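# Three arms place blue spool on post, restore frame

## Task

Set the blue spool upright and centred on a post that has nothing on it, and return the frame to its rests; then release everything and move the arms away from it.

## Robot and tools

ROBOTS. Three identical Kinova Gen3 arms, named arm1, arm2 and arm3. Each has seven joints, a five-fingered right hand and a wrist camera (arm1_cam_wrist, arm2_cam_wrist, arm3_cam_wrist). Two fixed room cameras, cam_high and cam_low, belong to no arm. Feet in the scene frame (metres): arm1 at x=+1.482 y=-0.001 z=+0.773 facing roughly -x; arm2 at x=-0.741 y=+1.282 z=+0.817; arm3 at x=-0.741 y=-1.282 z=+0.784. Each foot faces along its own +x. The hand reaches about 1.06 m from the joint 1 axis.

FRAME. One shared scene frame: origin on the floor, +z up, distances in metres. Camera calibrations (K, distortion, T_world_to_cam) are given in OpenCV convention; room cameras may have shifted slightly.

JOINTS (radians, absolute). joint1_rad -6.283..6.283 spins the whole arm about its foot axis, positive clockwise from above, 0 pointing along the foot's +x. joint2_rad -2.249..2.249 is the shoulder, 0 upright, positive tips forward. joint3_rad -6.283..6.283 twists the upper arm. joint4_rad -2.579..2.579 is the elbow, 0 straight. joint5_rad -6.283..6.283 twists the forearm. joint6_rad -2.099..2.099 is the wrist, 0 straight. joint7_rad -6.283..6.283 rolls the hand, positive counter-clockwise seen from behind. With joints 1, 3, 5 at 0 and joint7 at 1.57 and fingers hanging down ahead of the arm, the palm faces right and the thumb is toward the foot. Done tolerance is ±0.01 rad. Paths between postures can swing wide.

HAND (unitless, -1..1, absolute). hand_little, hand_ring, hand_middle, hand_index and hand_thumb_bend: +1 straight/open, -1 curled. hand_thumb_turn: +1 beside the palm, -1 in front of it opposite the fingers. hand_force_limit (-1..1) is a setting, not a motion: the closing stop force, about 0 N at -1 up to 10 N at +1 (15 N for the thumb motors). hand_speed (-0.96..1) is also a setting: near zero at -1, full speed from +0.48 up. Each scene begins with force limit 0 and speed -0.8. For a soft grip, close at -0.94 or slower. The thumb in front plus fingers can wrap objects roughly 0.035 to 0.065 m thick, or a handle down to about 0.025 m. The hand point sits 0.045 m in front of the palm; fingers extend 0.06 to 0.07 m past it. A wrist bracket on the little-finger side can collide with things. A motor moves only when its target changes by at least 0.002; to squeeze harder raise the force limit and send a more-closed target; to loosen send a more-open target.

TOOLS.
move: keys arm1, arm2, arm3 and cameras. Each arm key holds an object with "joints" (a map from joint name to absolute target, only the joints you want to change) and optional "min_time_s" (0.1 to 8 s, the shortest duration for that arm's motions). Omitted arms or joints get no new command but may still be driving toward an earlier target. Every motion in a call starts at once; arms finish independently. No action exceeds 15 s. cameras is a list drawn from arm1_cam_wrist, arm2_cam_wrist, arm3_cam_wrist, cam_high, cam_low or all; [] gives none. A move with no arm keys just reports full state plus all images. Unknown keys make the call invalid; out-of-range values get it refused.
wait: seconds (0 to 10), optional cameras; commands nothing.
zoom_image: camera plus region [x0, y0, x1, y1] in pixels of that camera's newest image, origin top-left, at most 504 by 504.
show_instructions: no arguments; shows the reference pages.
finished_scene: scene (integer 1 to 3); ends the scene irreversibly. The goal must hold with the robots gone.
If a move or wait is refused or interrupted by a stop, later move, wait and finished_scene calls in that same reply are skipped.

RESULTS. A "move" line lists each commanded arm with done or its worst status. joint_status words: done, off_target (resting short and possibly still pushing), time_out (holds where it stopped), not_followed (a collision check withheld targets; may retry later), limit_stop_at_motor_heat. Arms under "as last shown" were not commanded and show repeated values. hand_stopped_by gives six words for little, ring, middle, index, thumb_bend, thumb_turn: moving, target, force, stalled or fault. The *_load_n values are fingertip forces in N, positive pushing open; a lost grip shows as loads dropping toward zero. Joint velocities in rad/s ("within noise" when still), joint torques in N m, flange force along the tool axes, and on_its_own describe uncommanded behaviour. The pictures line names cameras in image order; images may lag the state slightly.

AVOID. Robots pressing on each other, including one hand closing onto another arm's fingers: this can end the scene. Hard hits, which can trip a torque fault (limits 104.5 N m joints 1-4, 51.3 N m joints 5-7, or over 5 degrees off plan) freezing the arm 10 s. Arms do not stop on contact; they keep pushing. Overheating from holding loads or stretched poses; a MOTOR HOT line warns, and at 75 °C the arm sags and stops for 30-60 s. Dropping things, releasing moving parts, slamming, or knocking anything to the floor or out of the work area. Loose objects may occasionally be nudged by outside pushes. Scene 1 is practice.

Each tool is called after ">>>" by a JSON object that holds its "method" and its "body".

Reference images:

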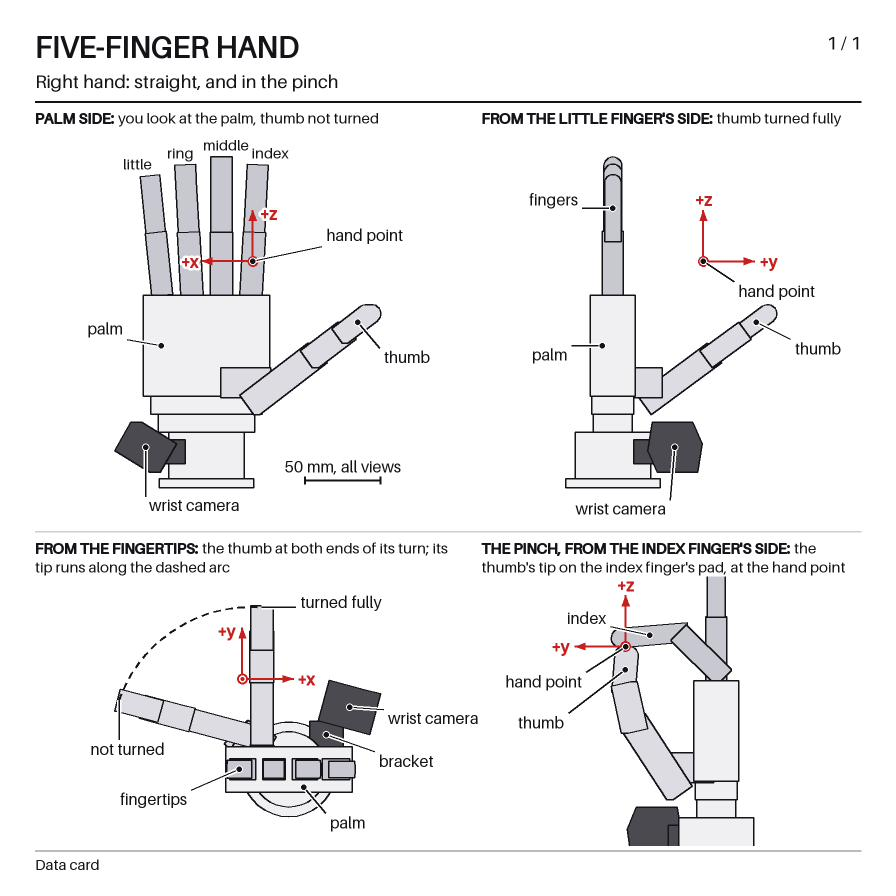

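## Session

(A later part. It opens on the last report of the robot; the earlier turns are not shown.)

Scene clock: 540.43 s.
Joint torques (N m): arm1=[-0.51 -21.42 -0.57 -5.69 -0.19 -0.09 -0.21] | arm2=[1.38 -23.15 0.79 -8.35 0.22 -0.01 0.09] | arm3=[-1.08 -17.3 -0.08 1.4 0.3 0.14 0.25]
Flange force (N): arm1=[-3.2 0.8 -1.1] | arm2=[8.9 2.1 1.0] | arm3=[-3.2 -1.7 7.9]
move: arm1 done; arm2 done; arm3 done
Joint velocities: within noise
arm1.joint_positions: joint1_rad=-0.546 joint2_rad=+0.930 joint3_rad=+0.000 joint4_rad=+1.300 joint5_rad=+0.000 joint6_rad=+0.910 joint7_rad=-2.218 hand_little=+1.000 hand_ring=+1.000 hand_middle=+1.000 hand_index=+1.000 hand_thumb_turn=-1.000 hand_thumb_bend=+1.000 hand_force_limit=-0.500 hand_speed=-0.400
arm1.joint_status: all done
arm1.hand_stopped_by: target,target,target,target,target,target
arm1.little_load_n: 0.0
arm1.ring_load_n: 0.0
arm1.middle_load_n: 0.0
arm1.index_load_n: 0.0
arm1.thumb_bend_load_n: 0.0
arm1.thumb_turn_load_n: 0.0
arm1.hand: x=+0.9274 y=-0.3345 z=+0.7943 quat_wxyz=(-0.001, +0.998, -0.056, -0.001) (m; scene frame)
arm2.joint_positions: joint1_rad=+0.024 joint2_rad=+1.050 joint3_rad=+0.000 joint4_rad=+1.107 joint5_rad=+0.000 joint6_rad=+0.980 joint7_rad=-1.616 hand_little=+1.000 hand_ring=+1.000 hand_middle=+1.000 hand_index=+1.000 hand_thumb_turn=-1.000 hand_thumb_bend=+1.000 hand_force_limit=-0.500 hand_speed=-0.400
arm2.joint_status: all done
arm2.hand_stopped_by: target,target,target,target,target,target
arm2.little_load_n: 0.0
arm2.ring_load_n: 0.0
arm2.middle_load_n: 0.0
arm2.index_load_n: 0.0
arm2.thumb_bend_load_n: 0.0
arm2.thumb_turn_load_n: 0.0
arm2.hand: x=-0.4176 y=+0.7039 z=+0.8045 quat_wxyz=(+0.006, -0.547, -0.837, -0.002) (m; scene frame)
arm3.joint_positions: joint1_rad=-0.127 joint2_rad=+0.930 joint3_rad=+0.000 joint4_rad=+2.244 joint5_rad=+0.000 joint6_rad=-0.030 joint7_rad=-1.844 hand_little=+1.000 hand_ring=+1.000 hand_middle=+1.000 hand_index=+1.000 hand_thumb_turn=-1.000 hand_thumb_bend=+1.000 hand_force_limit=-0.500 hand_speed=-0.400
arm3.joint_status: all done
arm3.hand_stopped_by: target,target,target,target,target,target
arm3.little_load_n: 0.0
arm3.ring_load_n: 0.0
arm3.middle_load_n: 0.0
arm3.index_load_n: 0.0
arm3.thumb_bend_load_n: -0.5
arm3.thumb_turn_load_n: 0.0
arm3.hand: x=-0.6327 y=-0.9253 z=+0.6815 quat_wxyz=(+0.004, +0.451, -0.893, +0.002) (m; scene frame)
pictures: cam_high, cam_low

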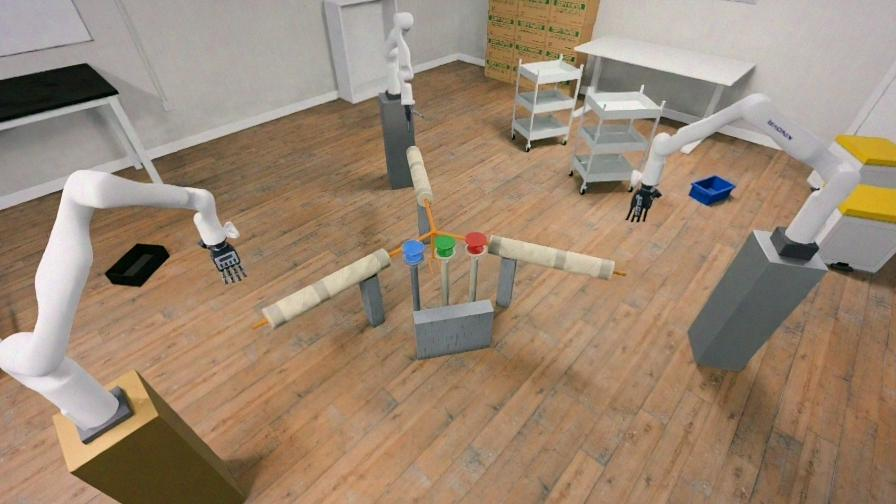

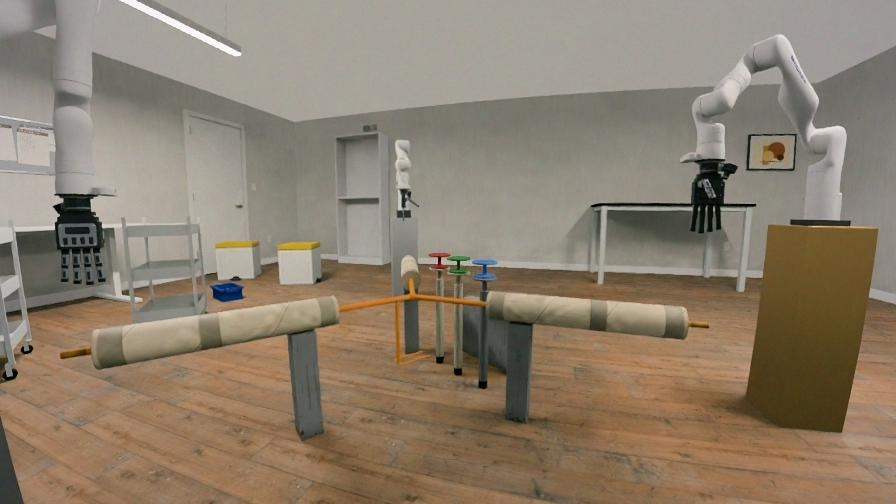

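>>> {"method": "zoom_image", "body": {"camera": "cam_low", "region": [455, 240, 515, 300]}}

>>> {"method": "finished_scene", "body": {"scene": 2}}

Scaled by 8.400.

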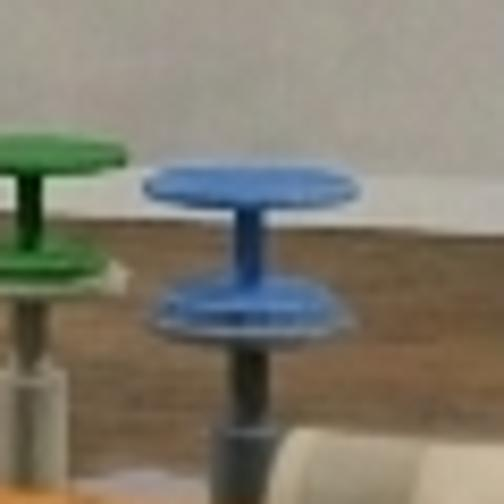

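The scene is finished: the task was done.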